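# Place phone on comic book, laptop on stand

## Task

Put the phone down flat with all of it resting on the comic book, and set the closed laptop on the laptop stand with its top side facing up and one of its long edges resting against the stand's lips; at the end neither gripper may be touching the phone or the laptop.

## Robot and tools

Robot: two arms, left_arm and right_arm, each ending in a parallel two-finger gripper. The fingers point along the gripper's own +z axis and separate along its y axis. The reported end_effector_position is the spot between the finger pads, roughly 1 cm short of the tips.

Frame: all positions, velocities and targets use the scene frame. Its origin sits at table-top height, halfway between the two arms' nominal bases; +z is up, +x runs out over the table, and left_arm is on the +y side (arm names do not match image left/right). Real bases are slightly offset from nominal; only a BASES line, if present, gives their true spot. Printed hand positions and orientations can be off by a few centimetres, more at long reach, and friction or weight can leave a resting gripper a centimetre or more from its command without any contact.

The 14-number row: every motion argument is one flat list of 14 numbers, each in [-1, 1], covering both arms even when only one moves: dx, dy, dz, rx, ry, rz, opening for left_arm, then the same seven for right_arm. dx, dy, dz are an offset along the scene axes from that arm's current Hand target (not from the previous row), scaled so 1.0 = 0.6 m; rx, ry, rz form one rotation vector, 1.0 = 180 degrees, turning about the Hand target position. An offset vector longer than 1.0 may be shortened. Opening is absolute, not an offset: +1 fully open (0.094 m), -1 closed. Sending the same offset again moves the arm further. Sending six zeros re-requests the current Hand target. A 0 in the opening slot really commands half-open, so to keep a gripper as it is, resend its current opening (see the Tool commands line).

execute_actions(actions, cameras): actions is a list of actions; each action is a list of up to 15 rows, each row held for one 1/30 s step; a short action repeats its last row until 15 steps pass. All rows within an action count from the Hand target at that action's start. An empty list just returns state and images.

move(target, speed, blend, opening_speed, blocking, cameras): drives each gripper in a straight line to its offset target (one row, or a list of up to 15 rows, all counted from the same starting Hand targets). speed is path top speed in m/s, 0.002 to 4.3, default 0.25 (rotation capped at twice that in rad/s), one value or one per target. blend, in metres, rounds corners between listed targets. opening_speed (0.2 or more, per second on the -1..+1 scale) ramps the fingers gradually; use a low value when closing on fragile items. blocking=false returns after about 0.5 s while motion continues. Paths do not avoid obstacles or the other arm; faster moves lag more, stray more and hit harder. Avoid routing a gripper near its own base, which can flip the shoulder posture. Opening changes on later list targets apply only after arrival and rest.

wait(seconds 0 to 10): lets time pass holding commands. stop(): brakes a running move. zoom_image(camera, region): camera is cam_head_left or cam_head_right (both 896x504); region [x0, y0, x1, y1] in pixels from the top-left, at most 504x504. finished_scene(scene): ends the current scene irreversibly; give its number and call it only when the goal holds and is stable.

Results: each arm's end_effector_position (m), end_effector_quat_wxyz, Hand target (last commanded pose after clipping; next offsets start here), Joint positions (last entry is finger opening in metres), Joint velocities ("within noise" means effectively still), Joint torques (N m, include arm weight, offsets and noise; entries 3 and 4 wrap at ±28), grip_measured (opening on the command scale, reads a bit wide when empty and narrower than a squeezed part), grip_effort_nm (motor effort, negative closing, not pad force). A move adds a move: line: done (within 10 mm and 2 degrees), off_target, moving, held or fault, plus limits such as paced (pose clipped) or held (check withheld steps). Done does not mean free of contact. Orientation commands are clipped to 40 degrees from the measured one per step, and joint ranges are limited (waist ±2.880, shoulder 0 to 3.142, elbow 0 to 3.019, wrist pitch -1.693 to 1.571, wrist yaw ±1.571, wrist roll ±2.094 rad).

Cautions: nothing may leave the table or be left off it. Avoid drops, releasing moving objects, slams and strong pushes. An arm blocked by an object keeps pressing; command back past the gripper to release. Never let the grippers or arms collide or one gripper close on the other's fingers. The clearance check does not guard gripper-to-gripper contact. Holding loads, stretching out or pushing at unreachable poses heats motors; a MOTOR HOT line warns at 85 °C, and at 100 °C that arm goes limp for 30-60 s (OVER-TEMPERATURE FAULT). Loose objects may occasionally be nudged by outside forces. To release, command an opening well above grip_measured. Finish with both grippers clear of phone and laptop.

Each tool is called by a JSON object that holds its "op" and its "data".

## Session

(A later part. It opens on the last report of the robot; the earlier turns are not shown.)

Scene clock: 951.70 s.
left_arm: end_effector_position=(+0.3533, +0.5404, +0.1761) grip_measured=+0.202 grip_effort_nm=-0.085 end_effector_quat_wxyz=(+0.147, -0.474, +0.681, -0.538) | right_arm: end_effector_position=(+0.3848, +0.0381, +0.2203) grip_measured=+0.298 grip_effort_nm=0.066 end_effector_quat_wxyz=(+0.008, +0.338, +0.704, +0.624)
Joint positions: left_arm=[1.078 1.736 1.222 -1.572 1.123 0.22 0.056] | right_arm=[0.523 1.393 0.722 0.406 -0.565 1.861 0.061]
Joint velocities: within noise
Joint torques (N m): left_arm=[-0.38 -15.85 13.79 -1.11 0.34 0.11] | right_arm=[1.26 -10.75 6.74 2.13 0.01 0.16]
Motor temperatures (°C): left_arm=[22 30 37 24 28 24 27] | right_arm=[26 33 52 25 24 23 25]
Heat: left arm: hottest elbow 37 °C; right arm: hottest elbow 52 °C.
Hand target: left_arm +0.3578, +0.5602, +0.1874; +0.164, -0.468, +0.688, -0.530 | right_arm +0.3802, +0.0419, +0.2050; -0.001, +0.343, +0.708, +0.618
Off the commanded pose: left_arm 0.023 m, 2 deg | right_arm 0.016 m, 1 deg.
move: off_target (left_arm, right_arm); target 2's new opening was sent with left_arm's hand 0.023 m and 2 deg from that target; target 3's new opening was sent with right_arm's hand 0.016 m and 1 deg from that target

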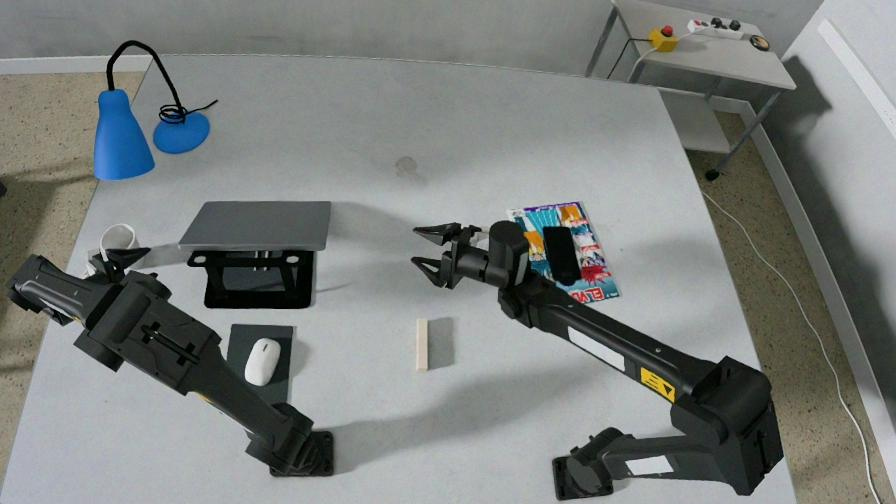

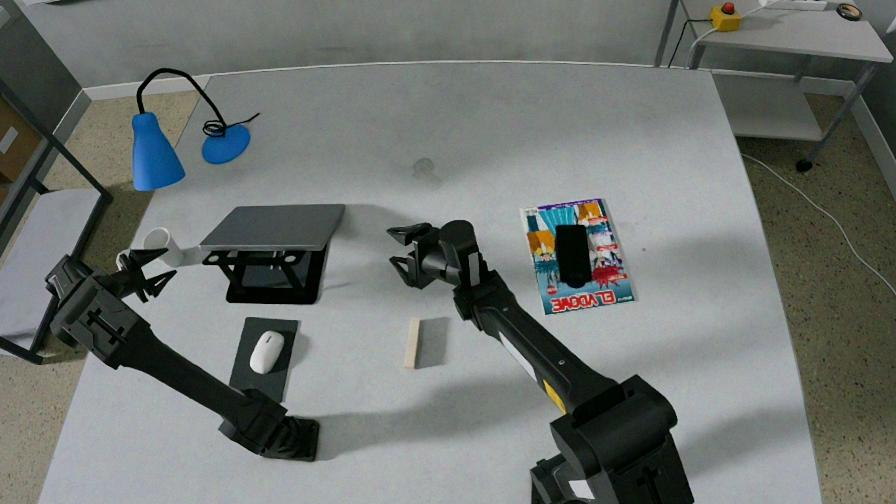

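{"op": "move", "data": {"target": [0,0,0,0,0,0,0.2,0.05,0.25,-0.12,0,0,0,0.5], "speed": 0.15}}

{"op": "zoom_image", "data": {"camera": "cam_head_left", "region": [290, 190, 430, 290]}}

{"op": "zoom_image", "data": {"camera": "cam_head_right", "region": [290, 190, 430, 290]}}

Scene clock: 960.33 s.
left_arm: end_effector_position=(+0.3533, +0.5404, +0.1761) grip_measured=+0.202 grip_effort_nm=-0.085 end_effector_quat_wxyz=(+0.147, -0.474, +0.681, -0.538) | right_arm: end_effector_position=(+0.3991, +0.1742, +0.1199) grip_measured=+0.499 grip_effort_nm=0.071 end_effector_quat_wxyz=(-0.003, +0.352, +0.717, +0.601)
Joint positions: left_arm=[1.078 1.736 1.222 -1.572 1.123 0.22 0.056] | right_arm=[0.751 1.801 0.921 0.581 -0.348 1.928 0.07]
Joint velocities: within noise
Joint torques (N m): left_arm=[-0.85 -15.38 13.85 -0.85 0.38 0.15] | right_arm=[1.14 -16.44 10.29 2.13 0.05 0.14]
Motor temperatures (°C): left_arm=[22 30 38 24 28 24 27] | right_arm=[26 33 50 25 24 23 25]
Heat: left arm: hottest elbow 38 °C; right arm: hottest elbow 50 °C.
Hand target: left_arm +0.3578, +0.5602, +0.1874; +0.164, -0.468, +0.688, -0.530 | right_arm +0.4103, +0.1919, +0.1329; -0.001, +0.343, +0.708, +0.618
Off the commanded pose: left_arm 0.023 m, 2 deg | right_arm 0.025 m, 2 deg.
move: off_target (left_arm, right_arm)

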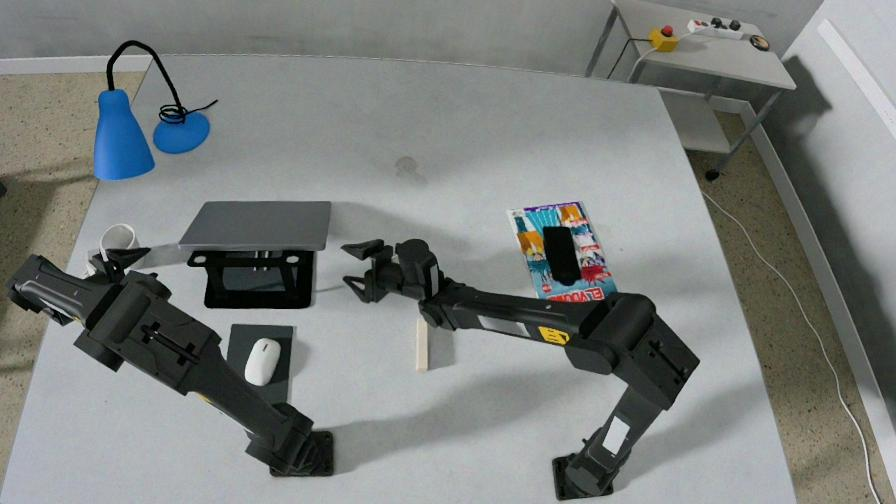

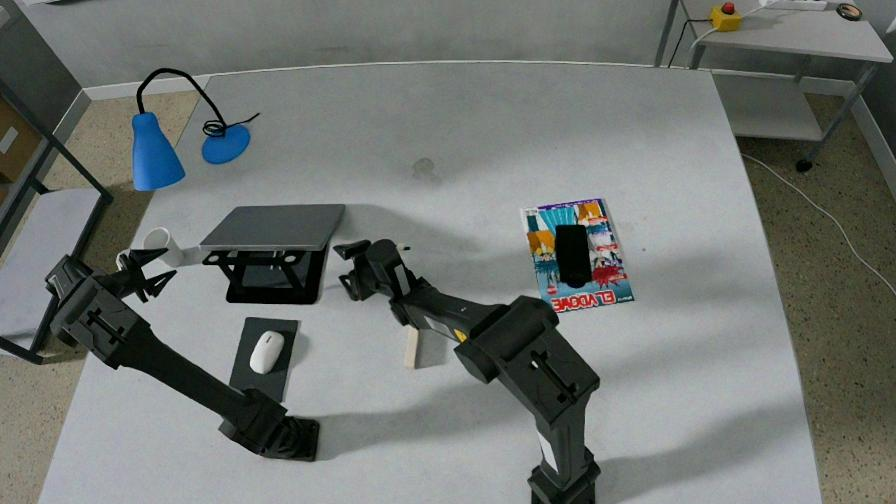

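Scaled by 3.600.

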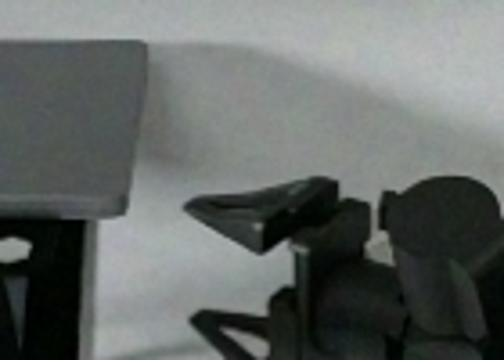

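Scaled by 3.600.

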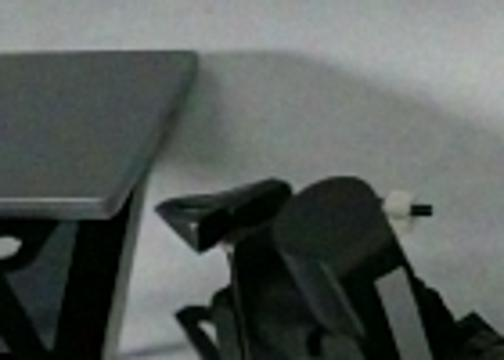

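{"op": "move", "data": {"target": [0,0,0,0,0,0,0.2,0.068,0,-0.008,0,0,0,0.5], "speed": 0.06}}

{"op": "zoom_image", "data": {"camera": "cam_head_left", "region": [290, 190, 430, 290]}}

{"op": "zoom_image", "data": {"camera": "cam_head_right", "region": [290, 190, 430, 290]}}

Scene clock: 967.97 s.
left_arm: end_effector_position=(+0.3533, +0.5404, +0.1761) grip_measured=+0.202 grip_effort_nm=-0.085 end_effector_quat_wxyz=(+0.147, -0.474, +0.681, -0.538) | right_arm: end_effector_position=(+0.4328, +0.1834, +0.1243) grip_measured=+0.499 grip_effort_nm=0.066 end_effector_quat_wxyz=(-0.007, +0.346, +0.710, +0.613)
Joint positions: left_arm=[1.078 1.736 1.222 -1.572 1.123 0.22 0.056] | right_arm=[0.715 1.861 1.012 0.577 -0.395 1.928 0.07]
Joint velocities: within noise
Joint torques (N m): left_arm=[-0.26 -15.38 13.78 -0.85 0.41 0.15] | right_arm=[-0.15 -17.14 10.69 1.22 -0.11 0.03]
Motor temperatures (°C): left_arm=[22 29 38 24 28 24 27] | right_arm=[26 34 49 25 24 23 25]
Heat: left arm: hottest elbow 38 °C; right arm: hottest elbow 49 °C.
Hand target: left_arm +0.3578, +0.5602, +0.1874; +0.164, -0.468, +0.688, -0.530 | right_arm +0.4512, +0.1918, +0.1282; -0.001, +0.343, +0.708, +0.618
Off the commanded pose: left_arm 0.023 m, 2 deg | right_arm 0.021 m, 1 deg.
move: off_target (left_arm, right_arm)

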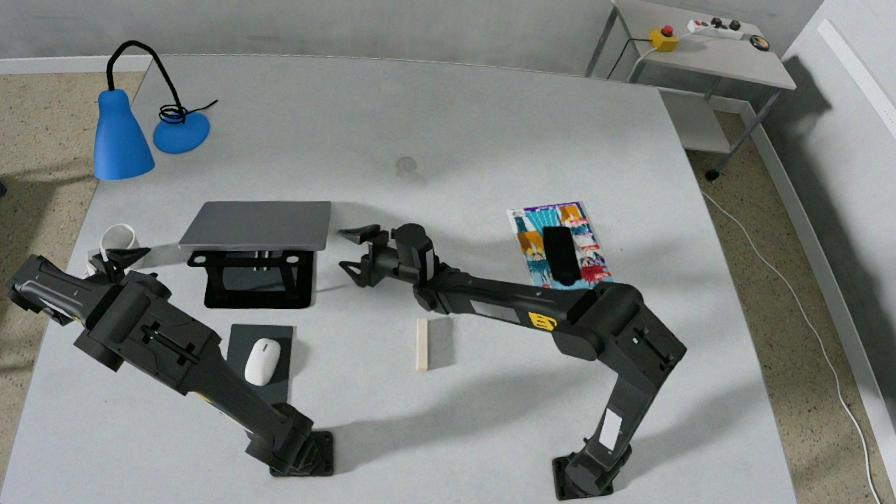

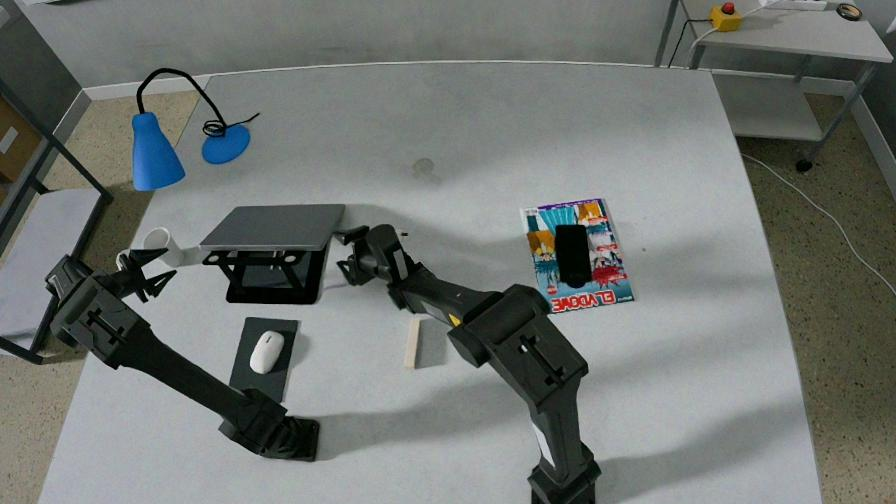

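Scaled by 3.600.

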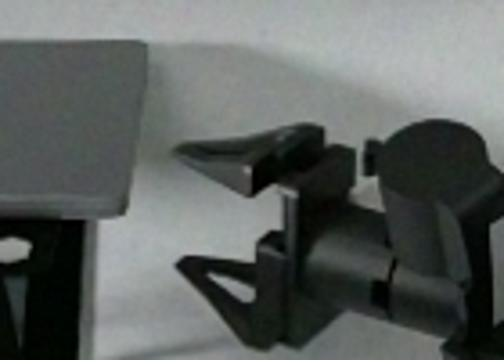

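Scaled by 3.600.

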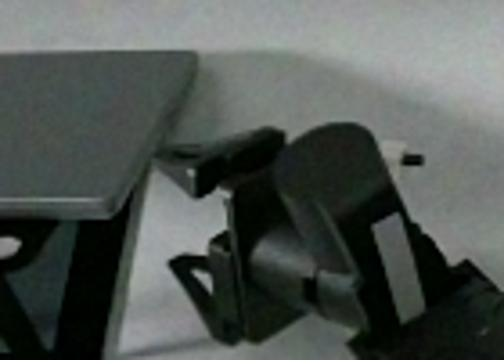

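{"op": "move", "data": {"target": [0,0,0,0,0,0,0.2,0.048,0.1,-0.03,0,0,0,0.5], "speed": 0.05}}

{"op": "zoom_image", "data": {"camera": "cam_head_left", "region": [270, 190, 382, 270]}}

{"op": "zoom_image", "data": {"camera": "cam_head_right", "region": [280, 200, 392, 280]}}

Scene clock: 972.77 s.
left_arm: end_effector_position=(+0.3533, +0.5404, +0.1761) grip_measured=+0.202 grip_effort_nm=-0.085 end_effector_quat_wxyz=(+0.147, -0.474, +0.681, -0.538) | right_arm: end_effector_position=(+0.4725, +0.2336, +0.1083) grip_measured=+0.499 grip_effort_nm=0.071 end_effector_quat_wxyz=(+0.002, +0.347, +0.709, +0.613)
Joint positions: left_arm=[1.078 1.736 1.222 -1.572 1.123 0.22 0.056] | right_arm=[0.739 2.008 1.208 0.533 -0.356 1.928 0.07]
Joint velocities: within noise
Joint torques (N m): left_arm=[-0.79 -15.15 13.75 -0.94 0.35 0.13] | right_arm=[1.2 -19.84 11.02 1.22 0.05 0.14]
Motor temperatures (°C): left_arm=[22 29 39 24 28 24 27] | right_arm=[26 34 49 25 24 23 25]
Heat: left arm: hottest elbow 39 °C; right arm: hottest elbow 49 °C.
Hand target: left_arm +0.3578, +0.5602, +0.1874; +0.164, -0.468, +0.688, -0.530 | right_arm +0.4799, +0.2519, +0.1104; -0.001, +0.343, +0.708, +0.618
Off the commanded pose: left_arm 0.023 m, 2 deg | right_arm 0.020 m, 1 deg.
move: off_target (left_arm, right_arm)

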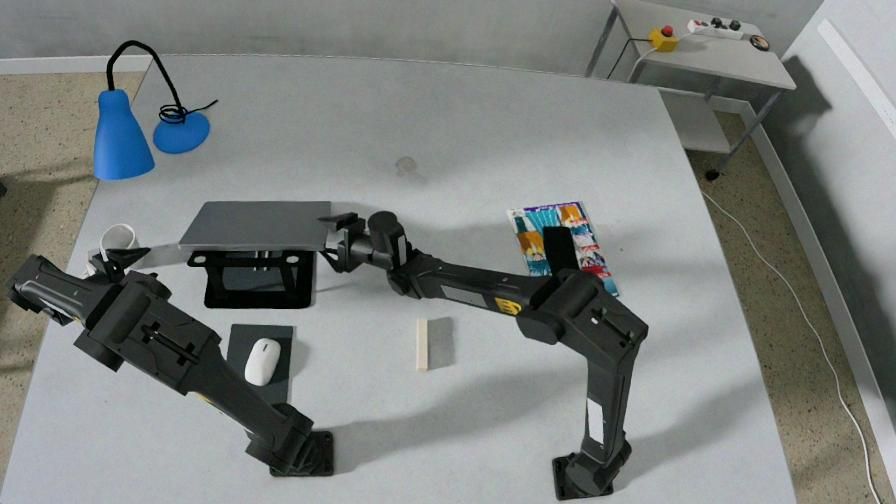

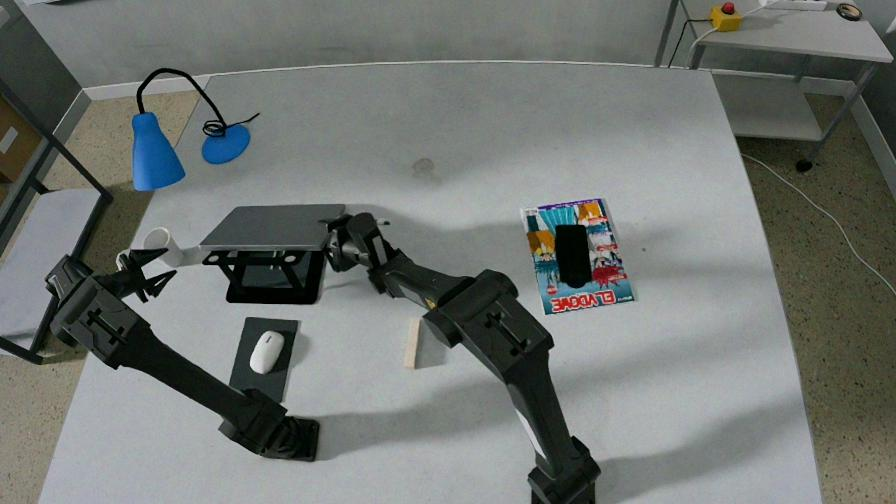

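Scaled by 4.500.

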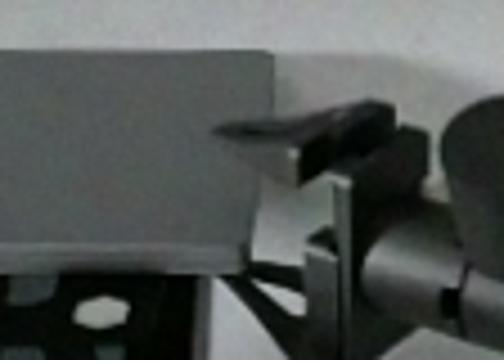

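Scaled by 4.500.

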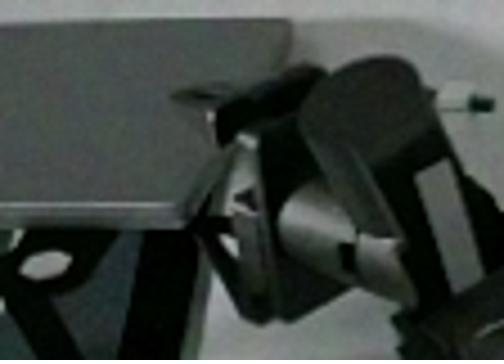

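{"op": "move", "data": {"target": [0,0,0,0,0,0,0.2,0,0,0,0,0,0,-0.45], "speed": 0.05, "opening_speed": 0.4}}

{"op": "zoom_image", "data": {"camera": "cam_head_left", "region": [270, 190, 382, 270]}}

{"op": "zoom_image", "data": {"camera": "cam_head_right", "region": [280, 200, 392, 280]}}

Scene clock: 977.93 s.
left_arm: end_effector_position=(+0.3533, +0.5404, +0.1761) grip_measured=+0.202 grip_effort_nm=-0.085 end_effector_quat_wxyz=(+0.147, -0.474, +0.681, -0.538) | right_arm: end_effector_position=(+0.4726, +0.2337, +0.1084) grip_measured=-0.448 grip_effort_nm=-0.076 end_effector_quat_wxyz=(+0.002, +0.347, +0.709, +0.613)
Joint positions: left_arm=[1.078 1.736 1.222 -1.572 1.123 0.22 0.056] | right_arm=[0.739 2.008 1.208 0.533 -0.356 1.928 0.026]
Joint velocities: within noise
Joint torques (N m): left_arm=[-0.5 -14.8 13.79 -1.05 0.39 0.17] | right_arm=[1.26 -19.84 11.02 1.21 0.05 0.14]
Motor temperatures (°C): left_arm=[22 29 39 24 28 24 27] | right_arm=[26 34 48 25 24 23 25]
Heat: left arm: hottest elbow 39 °C; right arm: hottest elbow 48 °C.
Hand target: left_arm +0.3578, +0.5602, +0.1874; +0.164, -0.468, +0.688, -0.530 | right_arm +0.4799, +0.2520, +0.1104; -0.001, +0.343, +0.708, +0.618
Off the commanded pose: left_arm 0.023 m, 2 deg | right_arm 0.020 m, 1 deg.
move: off_target (left_arm, right_arm)

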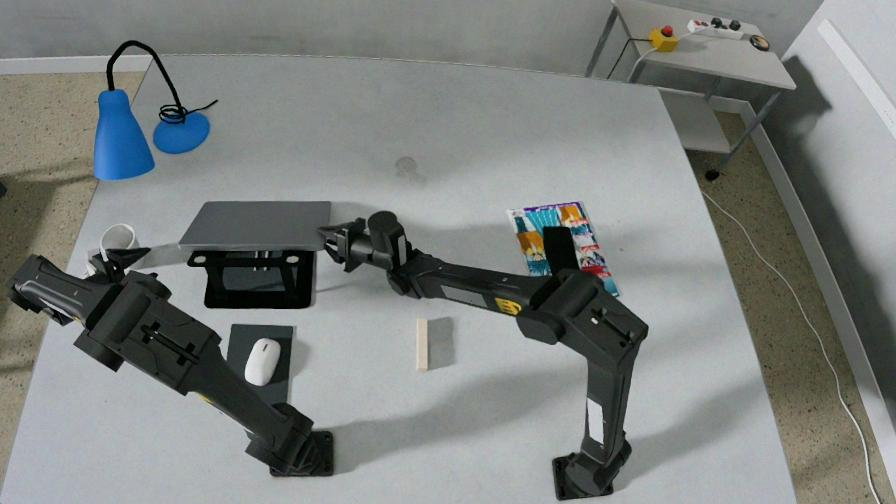

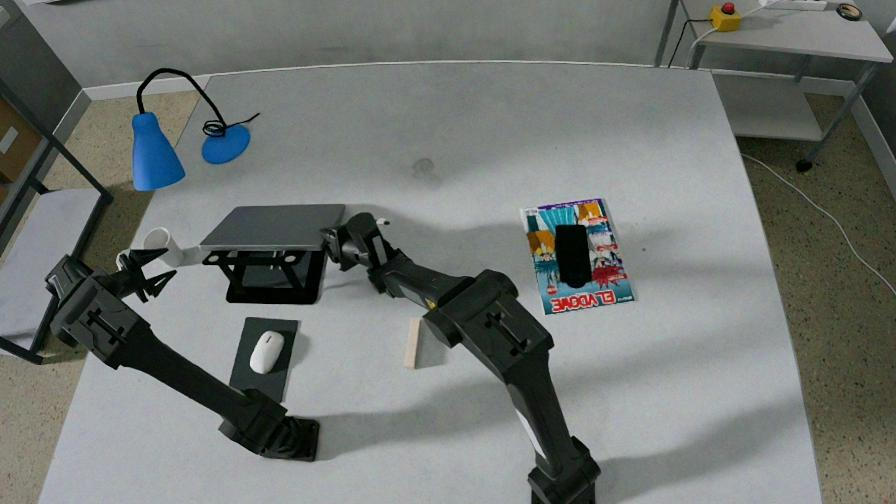

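Scaled by 4.500.

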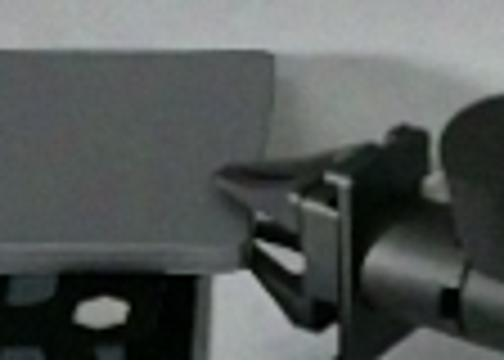

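Scaled by 4.500.

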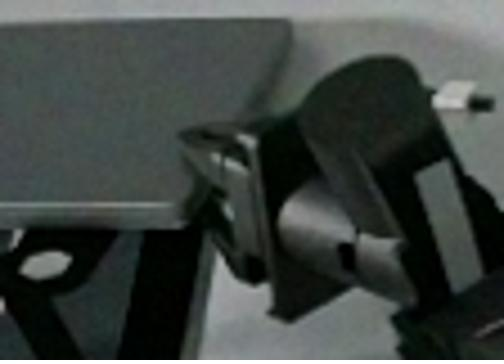

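{"op": "move", "data": {"target": [0,0,0,0,0,0,0.2,0,0,0,0,0,0,-0.85], "speed": 0.05, "opening_speed": 0.25}}

{"op": "zoom_image", "data": {"camera": "cam_head_left", "region": [270, 190, 382, 270]}}

{"op": "zoom_image", "data": {"camera": "cam_head_left", "region": [170, 190, 338, 310]}}

Scene clock: 981.87 s.
left_arm: end_effector_position=(+0.3533, +0.5404, +0.1761) grip_measured=+0.202 grip_effort_nm=-0.085 end_effector_quat_wxyz=(+0.147, -0.474, +0.681, -0.538) | right_arm: end_effector_position=(+0.4727, +0.2336, +0.1078) grip_measured=-0.664 grip_effort_nm=-1.038 end_effector_quat_wxyz=(+0.005, +0.344, +0.711, +0.613)
Joint positions: left_arm=[1.078 1.736 1.222 -1.572 1.123 0.22 0.056] | right_arm=[0.739 2.009 1.208 0.533 -0.355 1.918 0.016]
Joint velocities: within noise
Joint torques (N m): left_arm=[-0.03 -14.92 13.7 -1.07 0.38 0.11] | right_arm=[1.32 -19.72 11.02 1.18 0.04 0.23]
Motor temperatures (°C): left_arm=[22 29 39 24 28 24 27] | right_arm=[26 34 48 25 24 23 25]
Heat: left arm: hottest elbow 39 °C; right arm: hottest elbow 48 °C.
Hand target: left_arm +0.3578, +0.5602, +0.1874; +0.164, -0.468, +0.688, -0.530 | right_arm +0.4801, +0.2518, +0.1103; -0.001, +0.343, +0.708, +0.618
Off the commanded pose: left_arm 0.023 m, 2 deg | right_arm 0.020 m, 1 deg.
move: off_target (left_arm, right_arm)

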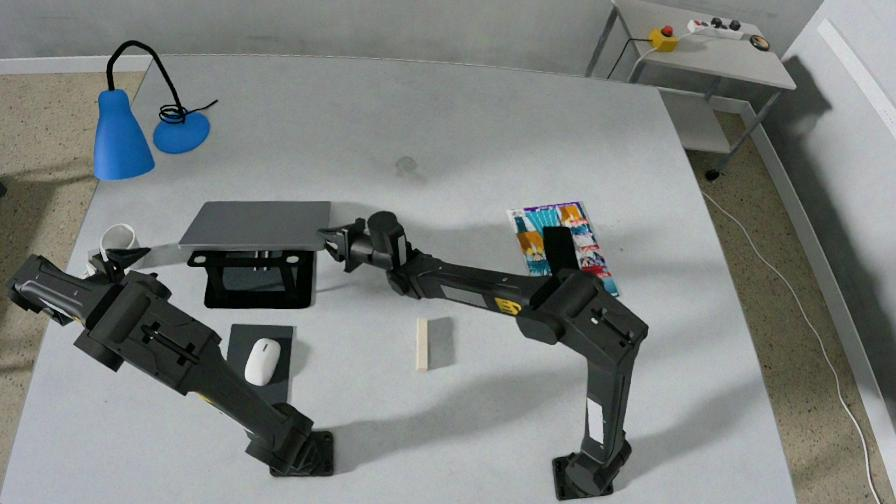

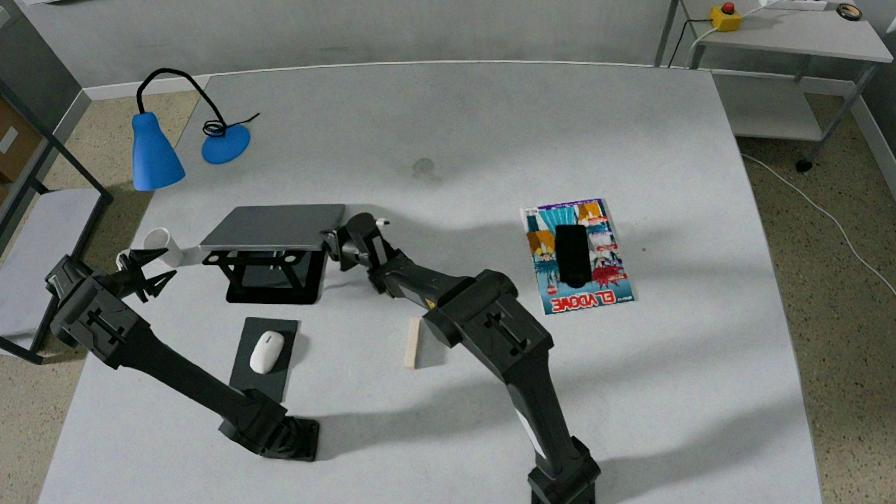

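Scaled by 4.500.

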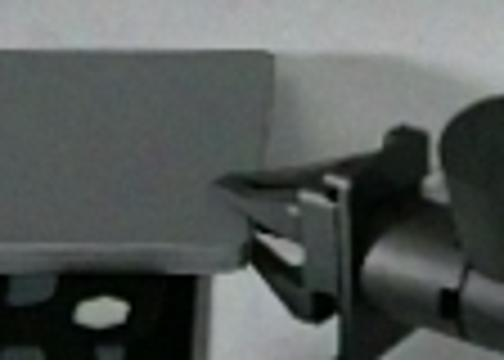

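Scaled by 3.000.

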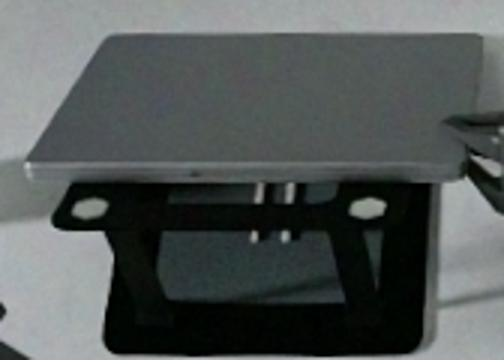

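{"op": "move", "data": {"target": [0,0,0,0,0,0,0.2,-0.02,0,0.12,0,0,0,-0.9], "speed": 0.08}}

{"op": "zoom_image", "data": {"camera": "cam_head_left", "region": [170, 190, 338, 310]}}

{"op": "zoom_image", "data": {"camera": "cam_head_right", "region": [190, 190, 358, 310]}}

Scene clock: 985.33 s.
left_arm: end_effector_position=(+0.3533, +0.5404, +0.1761) grip_measured=+0.202 grip_effort_nm=-0.085 end_effector_quat_wxyz=(+0.147, -0.474, +0.681, -0.538) | right_arm: end_effector_position=(+0.4667, +0.2334, +0.1169) grip_measured=-0.665 grip_effort_nm=-1.043 end_effector_quat_wxyz=(+0.004, +0.362, +0.727, +0.583)
Joint positions: left_arm=[1.078 1.736 1.222 -1.572 1.123 0.22 0.056] | right_arm=[0.751 1.96 1.218 0.397 -0.328 1.911 0.016]
Joint velocities: within noise
Joint torques (N m): left_arm=[-0.85 -15.15 13.53 -0.91 0.34 0.17] | right_arm=[1.32 -27.05 10.77 0.98 -0.49 0.32]
Motor temperatures (°C): left_arm=[22 29 40 24 28 24 27] | right_arm=[26 34 48 25 24 23 25]
Heat: left arm: hottest elbow 40 °C; right arm: hottest elbow 48 °C.
Hand target: left_arm +0.3578, +0.5602, +0.1874; +0.164, -0.468, +0.688, -0.530 | right_arm +0.4679, +0.2519, +0.1821; -0.001, +0.343, +0.708, +0.618
Off the commanded pose: left_arm 0.023 m, 2 deg | right_arm 0.068 m, 5 deg.
move: off_target (left_arm, right_arm)

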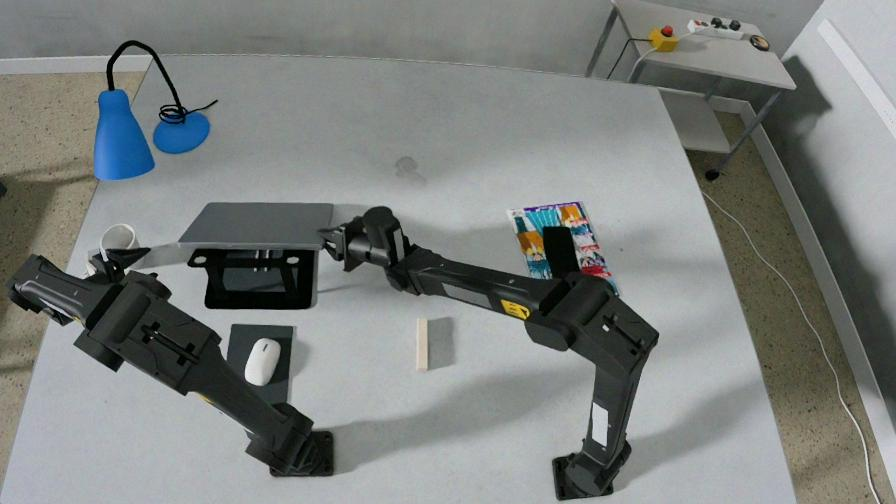

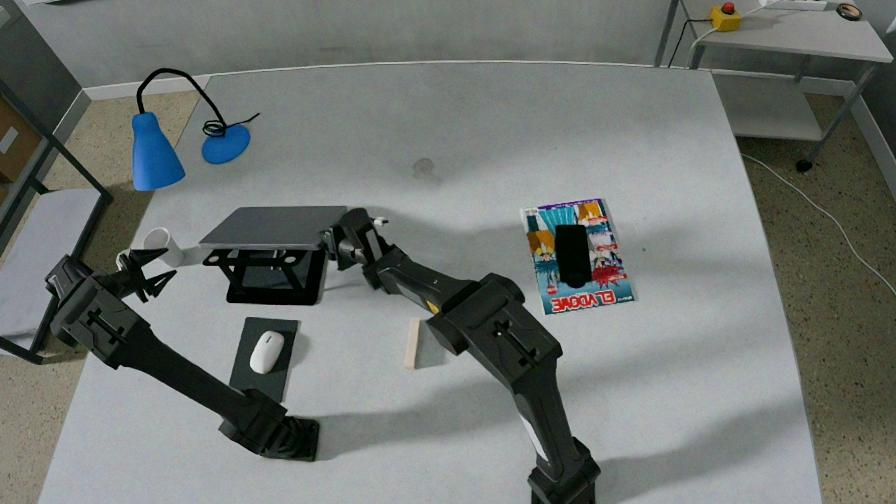

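Scaled by 3.000.

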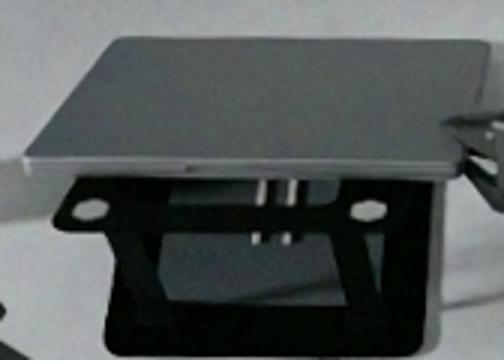

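Scaled by 3.000.

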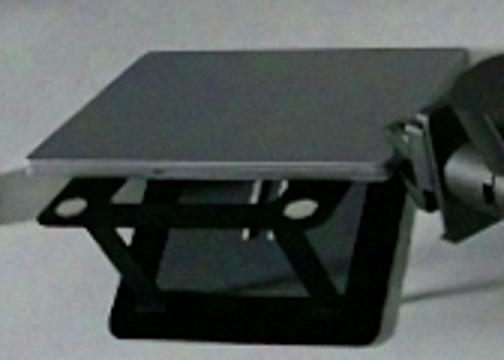

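{"op": "move", "data": {"target": [0,0,0,0,0,0,0.2,-0.07,0,0.08,0,0,0,-0.9], "speed": 0.08}}

{"op": "zoom_image", "data": {"camera": "cam_head_left", "region": [170, 190, 338, 310]}}

{"op": "zoom_image", "data": {"camera": "cam_head_right", "region": [190, 190, 358, 310]}}

Scene clock: 989.30 s.
left_arm: end_effector_position=(+0.3533, +0.5404, +0.1761) grip_measured=+0.202 grip_effort_nm=-0.085 end_effector_quat_wxyz=(+0.147, -0.474, +0.681, -0.538) | right_arm: end_effector_position=(+0.4485, +0.2363, +0.1478) grip_measured=-0.665 grip_effort_nm=-1.043 end_effector_quat_wxyz=(+0.010, +0.378, +0.730, +0.569)
Joint positions: left_arm=[1.078 1.736 1.222 -1.572 1.123 0.22 0.056] | right_arm=[0.785 1.874 1.209 0.292 -0.266 1.929 0.016]
Joint velocities: within noise
Joint torques (N m): left_arm=[-1.08 -15.09 13.74 -0.9 0.39 0.15] | right_arm=[2.43 -29.86 8.38 2.09 -0.96 0.29]
Motor temperatures (°C): left_arm=[22 29 40 24 28 24 27] | right_arm=[26 36 47 25 24 23 25]
Heat: left arm: hottest elbow 40 °C; right arm: hottest elbow 47 °C.
Hand target: left_arm +0.3578, +0.5602, +0.1874; +0.164, -0.468, +0.688, -0.530 | right_arm +0.4261, +0.2518, +0.2303; -0.001, +0.343, +0.707, +0.618
Off the commanded pose: left_arm 0.023 m, 2 deg | right_arm 0.087 m, 8 deg.
move: off_target (left_arm, right_arm)

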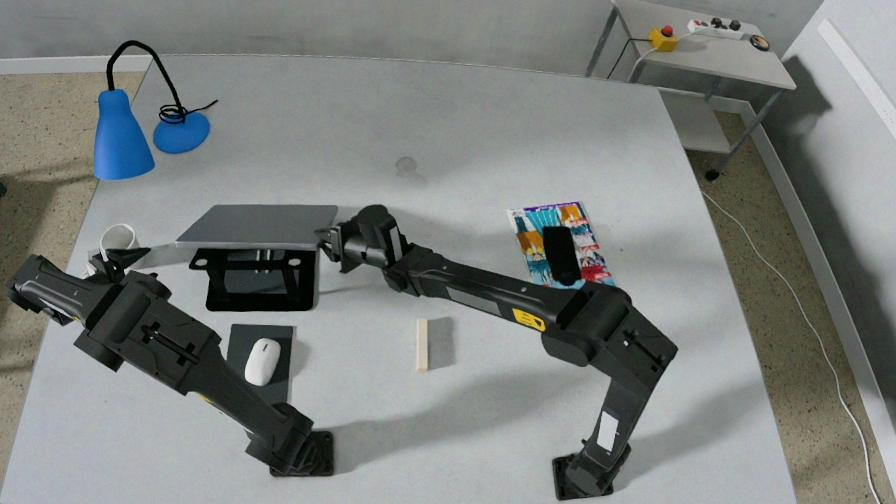

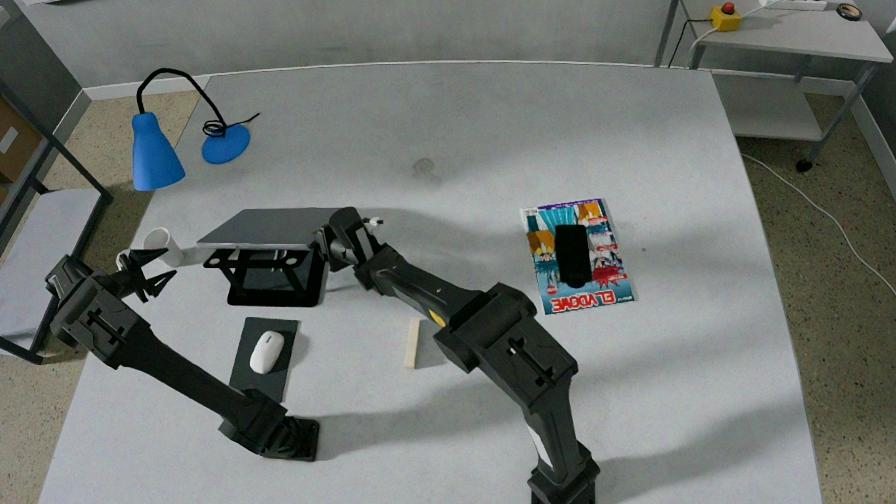

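Scaled by 3.000.

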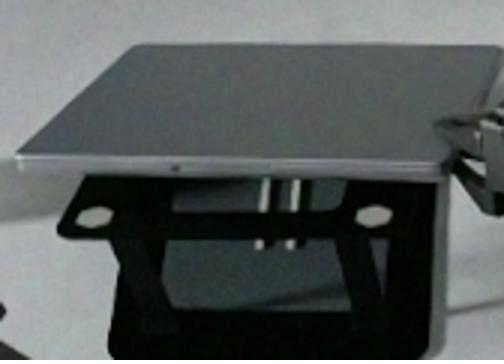

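Scaled by 3.000.

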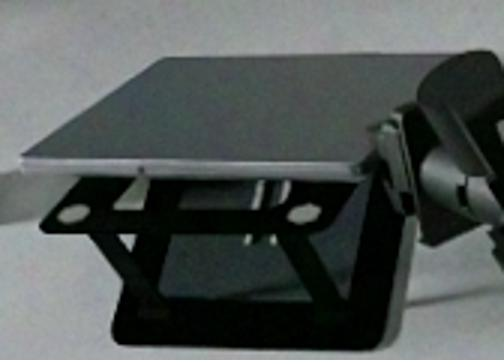

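{"op": "move", "data": {"target": [[0,0,0,0,0,0,0.2,0,0,0.06,0,-0.07,0,-0.9],[0,0,0,0,0,0,0.2,-0.07,0,0.06,0,-0.07,0,-0.9]], "speed": 0.1}}

{"op": "zoom_image", "data": {"camera": "cam_head_left", "region": [170, 190, 338, 310]}}

{"op": "zoom_image", "data": {"camera": "cam_head_right", "region": [190, 190, 358, 310]}}

Scene clock: 999.00 s.
left_arm: end_effector_position=(+0.3533, +0.5404, +0.1761) grip_measured=+0.202 grip_effort_nm=-0.081 end_effector_quat_wxyz=(+0.147, -0.474, +0.681, -0.538) | right_arm: end_effector_position=(+0.3989, +0.2368, +0.1629) grip_measured=-0.666 grip_effort_nm=-1.038 end_effector_quat_wxyz=(+0.056, +0.338, +0.741, +0.577)
Joint positions: left_arm=[1.078 1.736 1.222 -1.572 1.123 0.22 0.056] | right_arm=[0.86 1.783 1.097 0.347 -0.171 1.842 0.016]
Joint velocities: within noise
Joint torques (N m): left_arm=[-0.67 -14.97 13.61 -0.85 0.4 0.16] | right_arm=[2.2 -28.63 9.06 3.96 -0.55 -0.32]
Motor temperatures (°C): left_arm=[22 29 40 24 28 24 27] | right_arm=[26 37 47 25 24 23 26]
Heat: left arm: hottest elbow 40 °C; right arm: hottest elbow 47 °C.
Hand target: left_arm +0.3578, +0.5602, +0.1874; +0.164, -0.468, +0.688, -0.530 | right_arm +0.3840, +0.2519, +0.2661; +0.077, +0.273, +0.703, +0.652
Off the commanded pose: left_arm 0.023 m, 2 deg | right_arm 0.106 m, 12 deg.
move: off_target (left_arm, right_arm)

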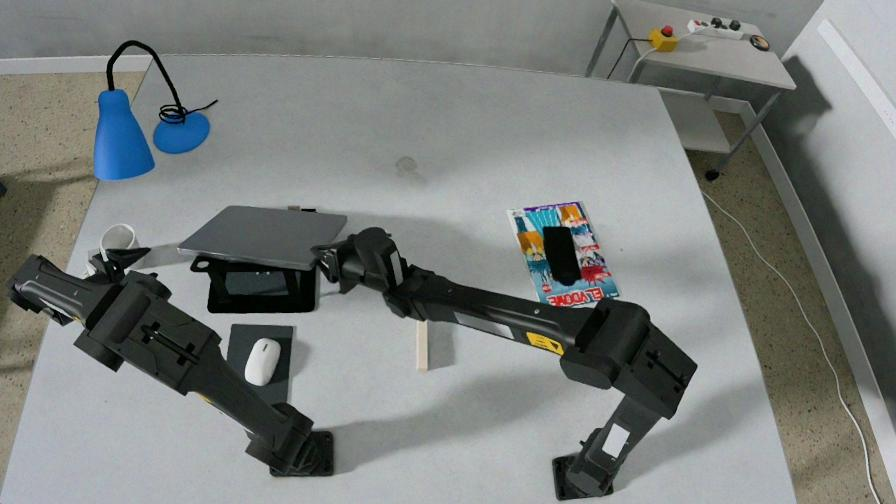

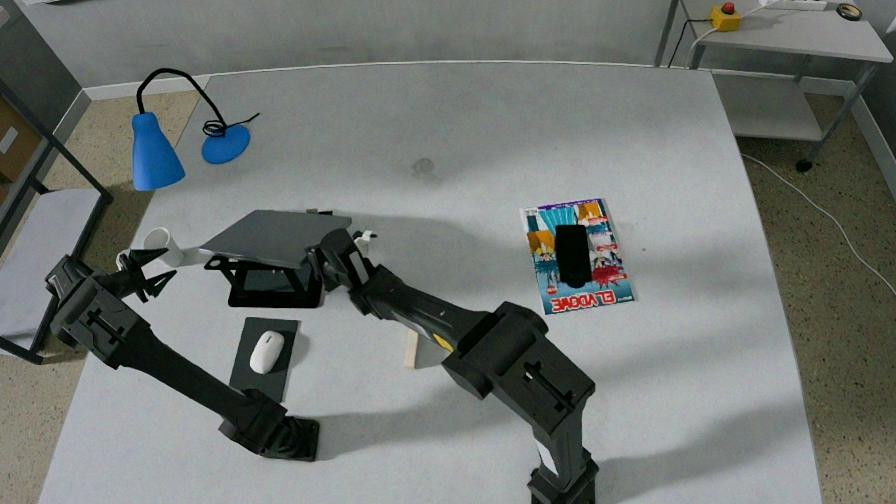

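Scaled by 3.000.

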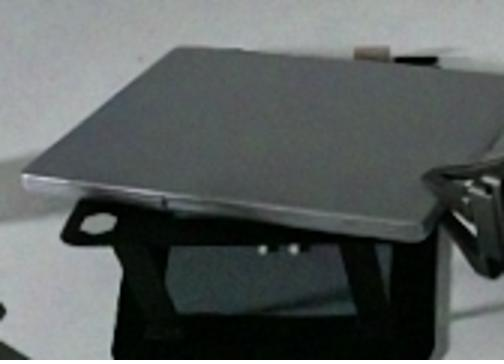

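Scaled by 3.000.

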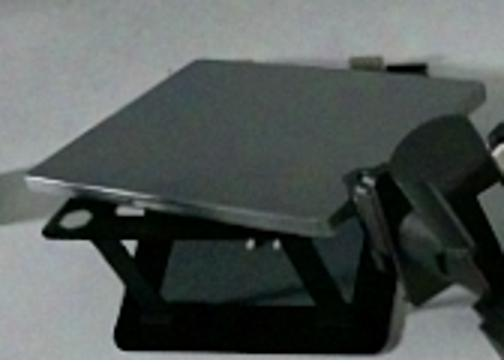

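{"op": "move", "data": {"target": [0,0,0,0,0,0,0.2,0,0,0.04,0,0,0.07,-0.9], "speed": 0.1}}

{"op": "zoom_image", "data": {"camera": "cam_head_left", "region": [170, 190, 338, 310]}}

{"op": "zoom_image", "data": {"camera": "cam_head_right", "region": [190, 190, 358, 310]}}

Scene clock: 1007.67 s.
left_arm: end_effector_position=(+0.3533, +0.5404, +0.1761) grip_measured=+0.202 grip_effort_nm=-0.085 end_effector_quat_wxyz=(+0.147, -0.474, +0.681, -0.538) | right_arm: end_effector_position=(+0.3788, +0.2335, +0.1749) grip_measured=-0.666 grip_effort_nm=-1.038 end_effector_quat_wxyz=(-0.027, +0.267, +0.765, +0.585)
Joint positions: left_arm=[1.078 1.736 1.222 -1.572 1.123 0.22 0.056] | right_arm=[0.815 1.757 1.092 0.312 -0.436 1.798 0.016]
Joint velocities: within noise
Joint torques (N m): left_arm=[-0.38 -15.79 13.68 -1.01 0.41 0.18] | right_arm=[0.79 -27.87 13.19 2.4 -1.16 -0.35]
Motor temperatures (°C): left_arm=[22 29 41 24 28 24 27] | right_arm=[26 39 47 25 25 23 26]
Heat: left arm: hottest elbow 41 °C; right arm: hottest elbow 47 °C.
Hand target: left_arm +0.3578, +0.5602, +0.1874; +0.164, -0.468, +0.688, -0.530 | right_arm +0.3840, +0.2518, +0.2903; +0.005, +0.194, +0.729, +0.656
Off the commanded pose: left_arm 0.023 m, 2 deg | right_arm 0.117 m, 13 deg.
move: off_target (left_arm, right_arm)

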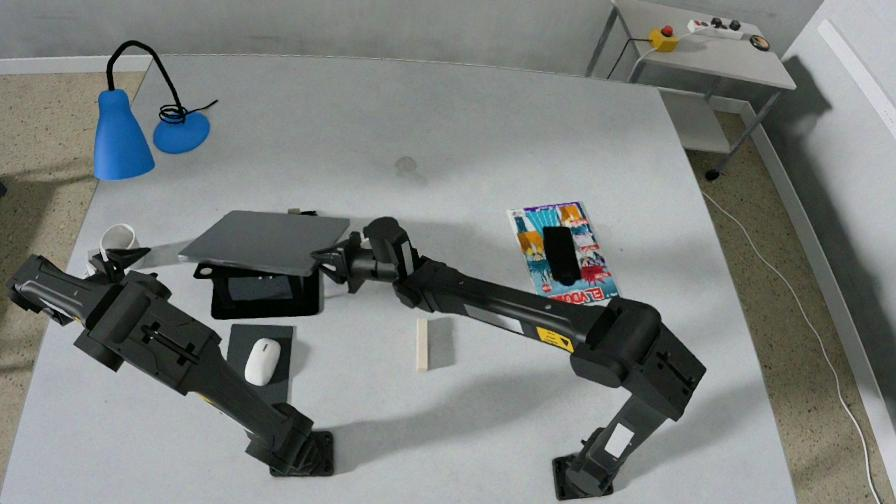

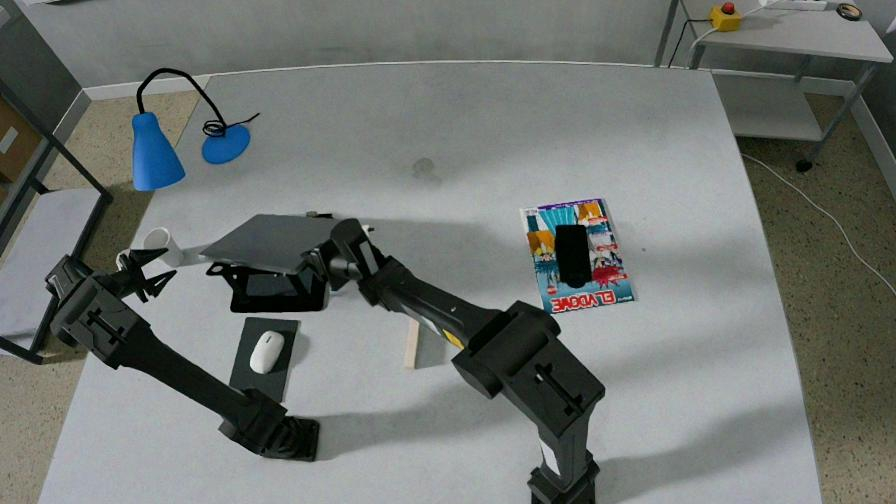

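Scaled by 3.000.

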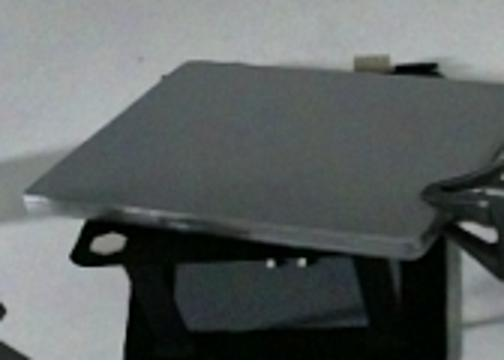

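Scaled by 3.000.

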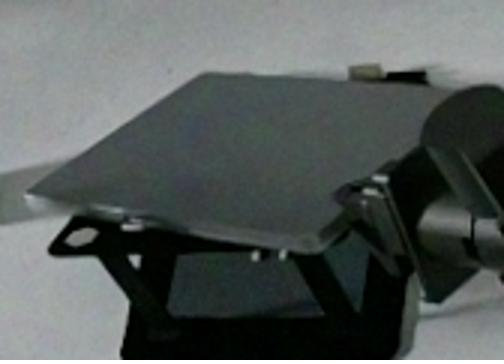

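{"op": "zoom_image", "data": {"camera": "cam_head_left", "region": [90, 200, 230, 300]}}

{"op": "zoom_image", "data": {"camera": "cam_head_right", "region": [110, 200, 250, 300]}}

Scaled by 3.600.

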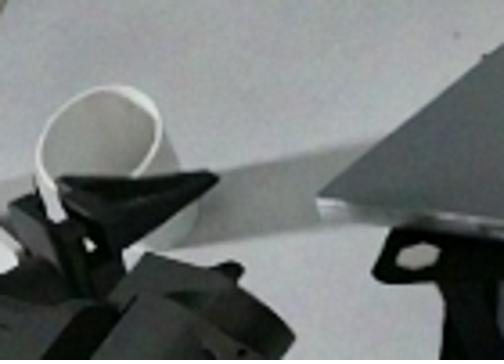

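Scaled by 3.600.

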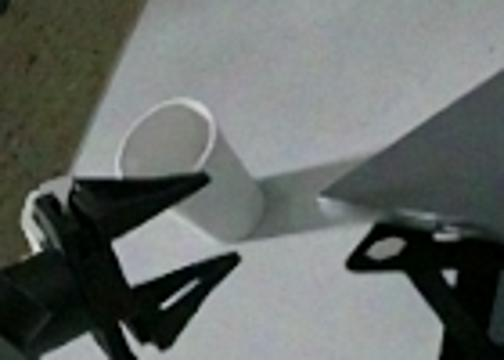

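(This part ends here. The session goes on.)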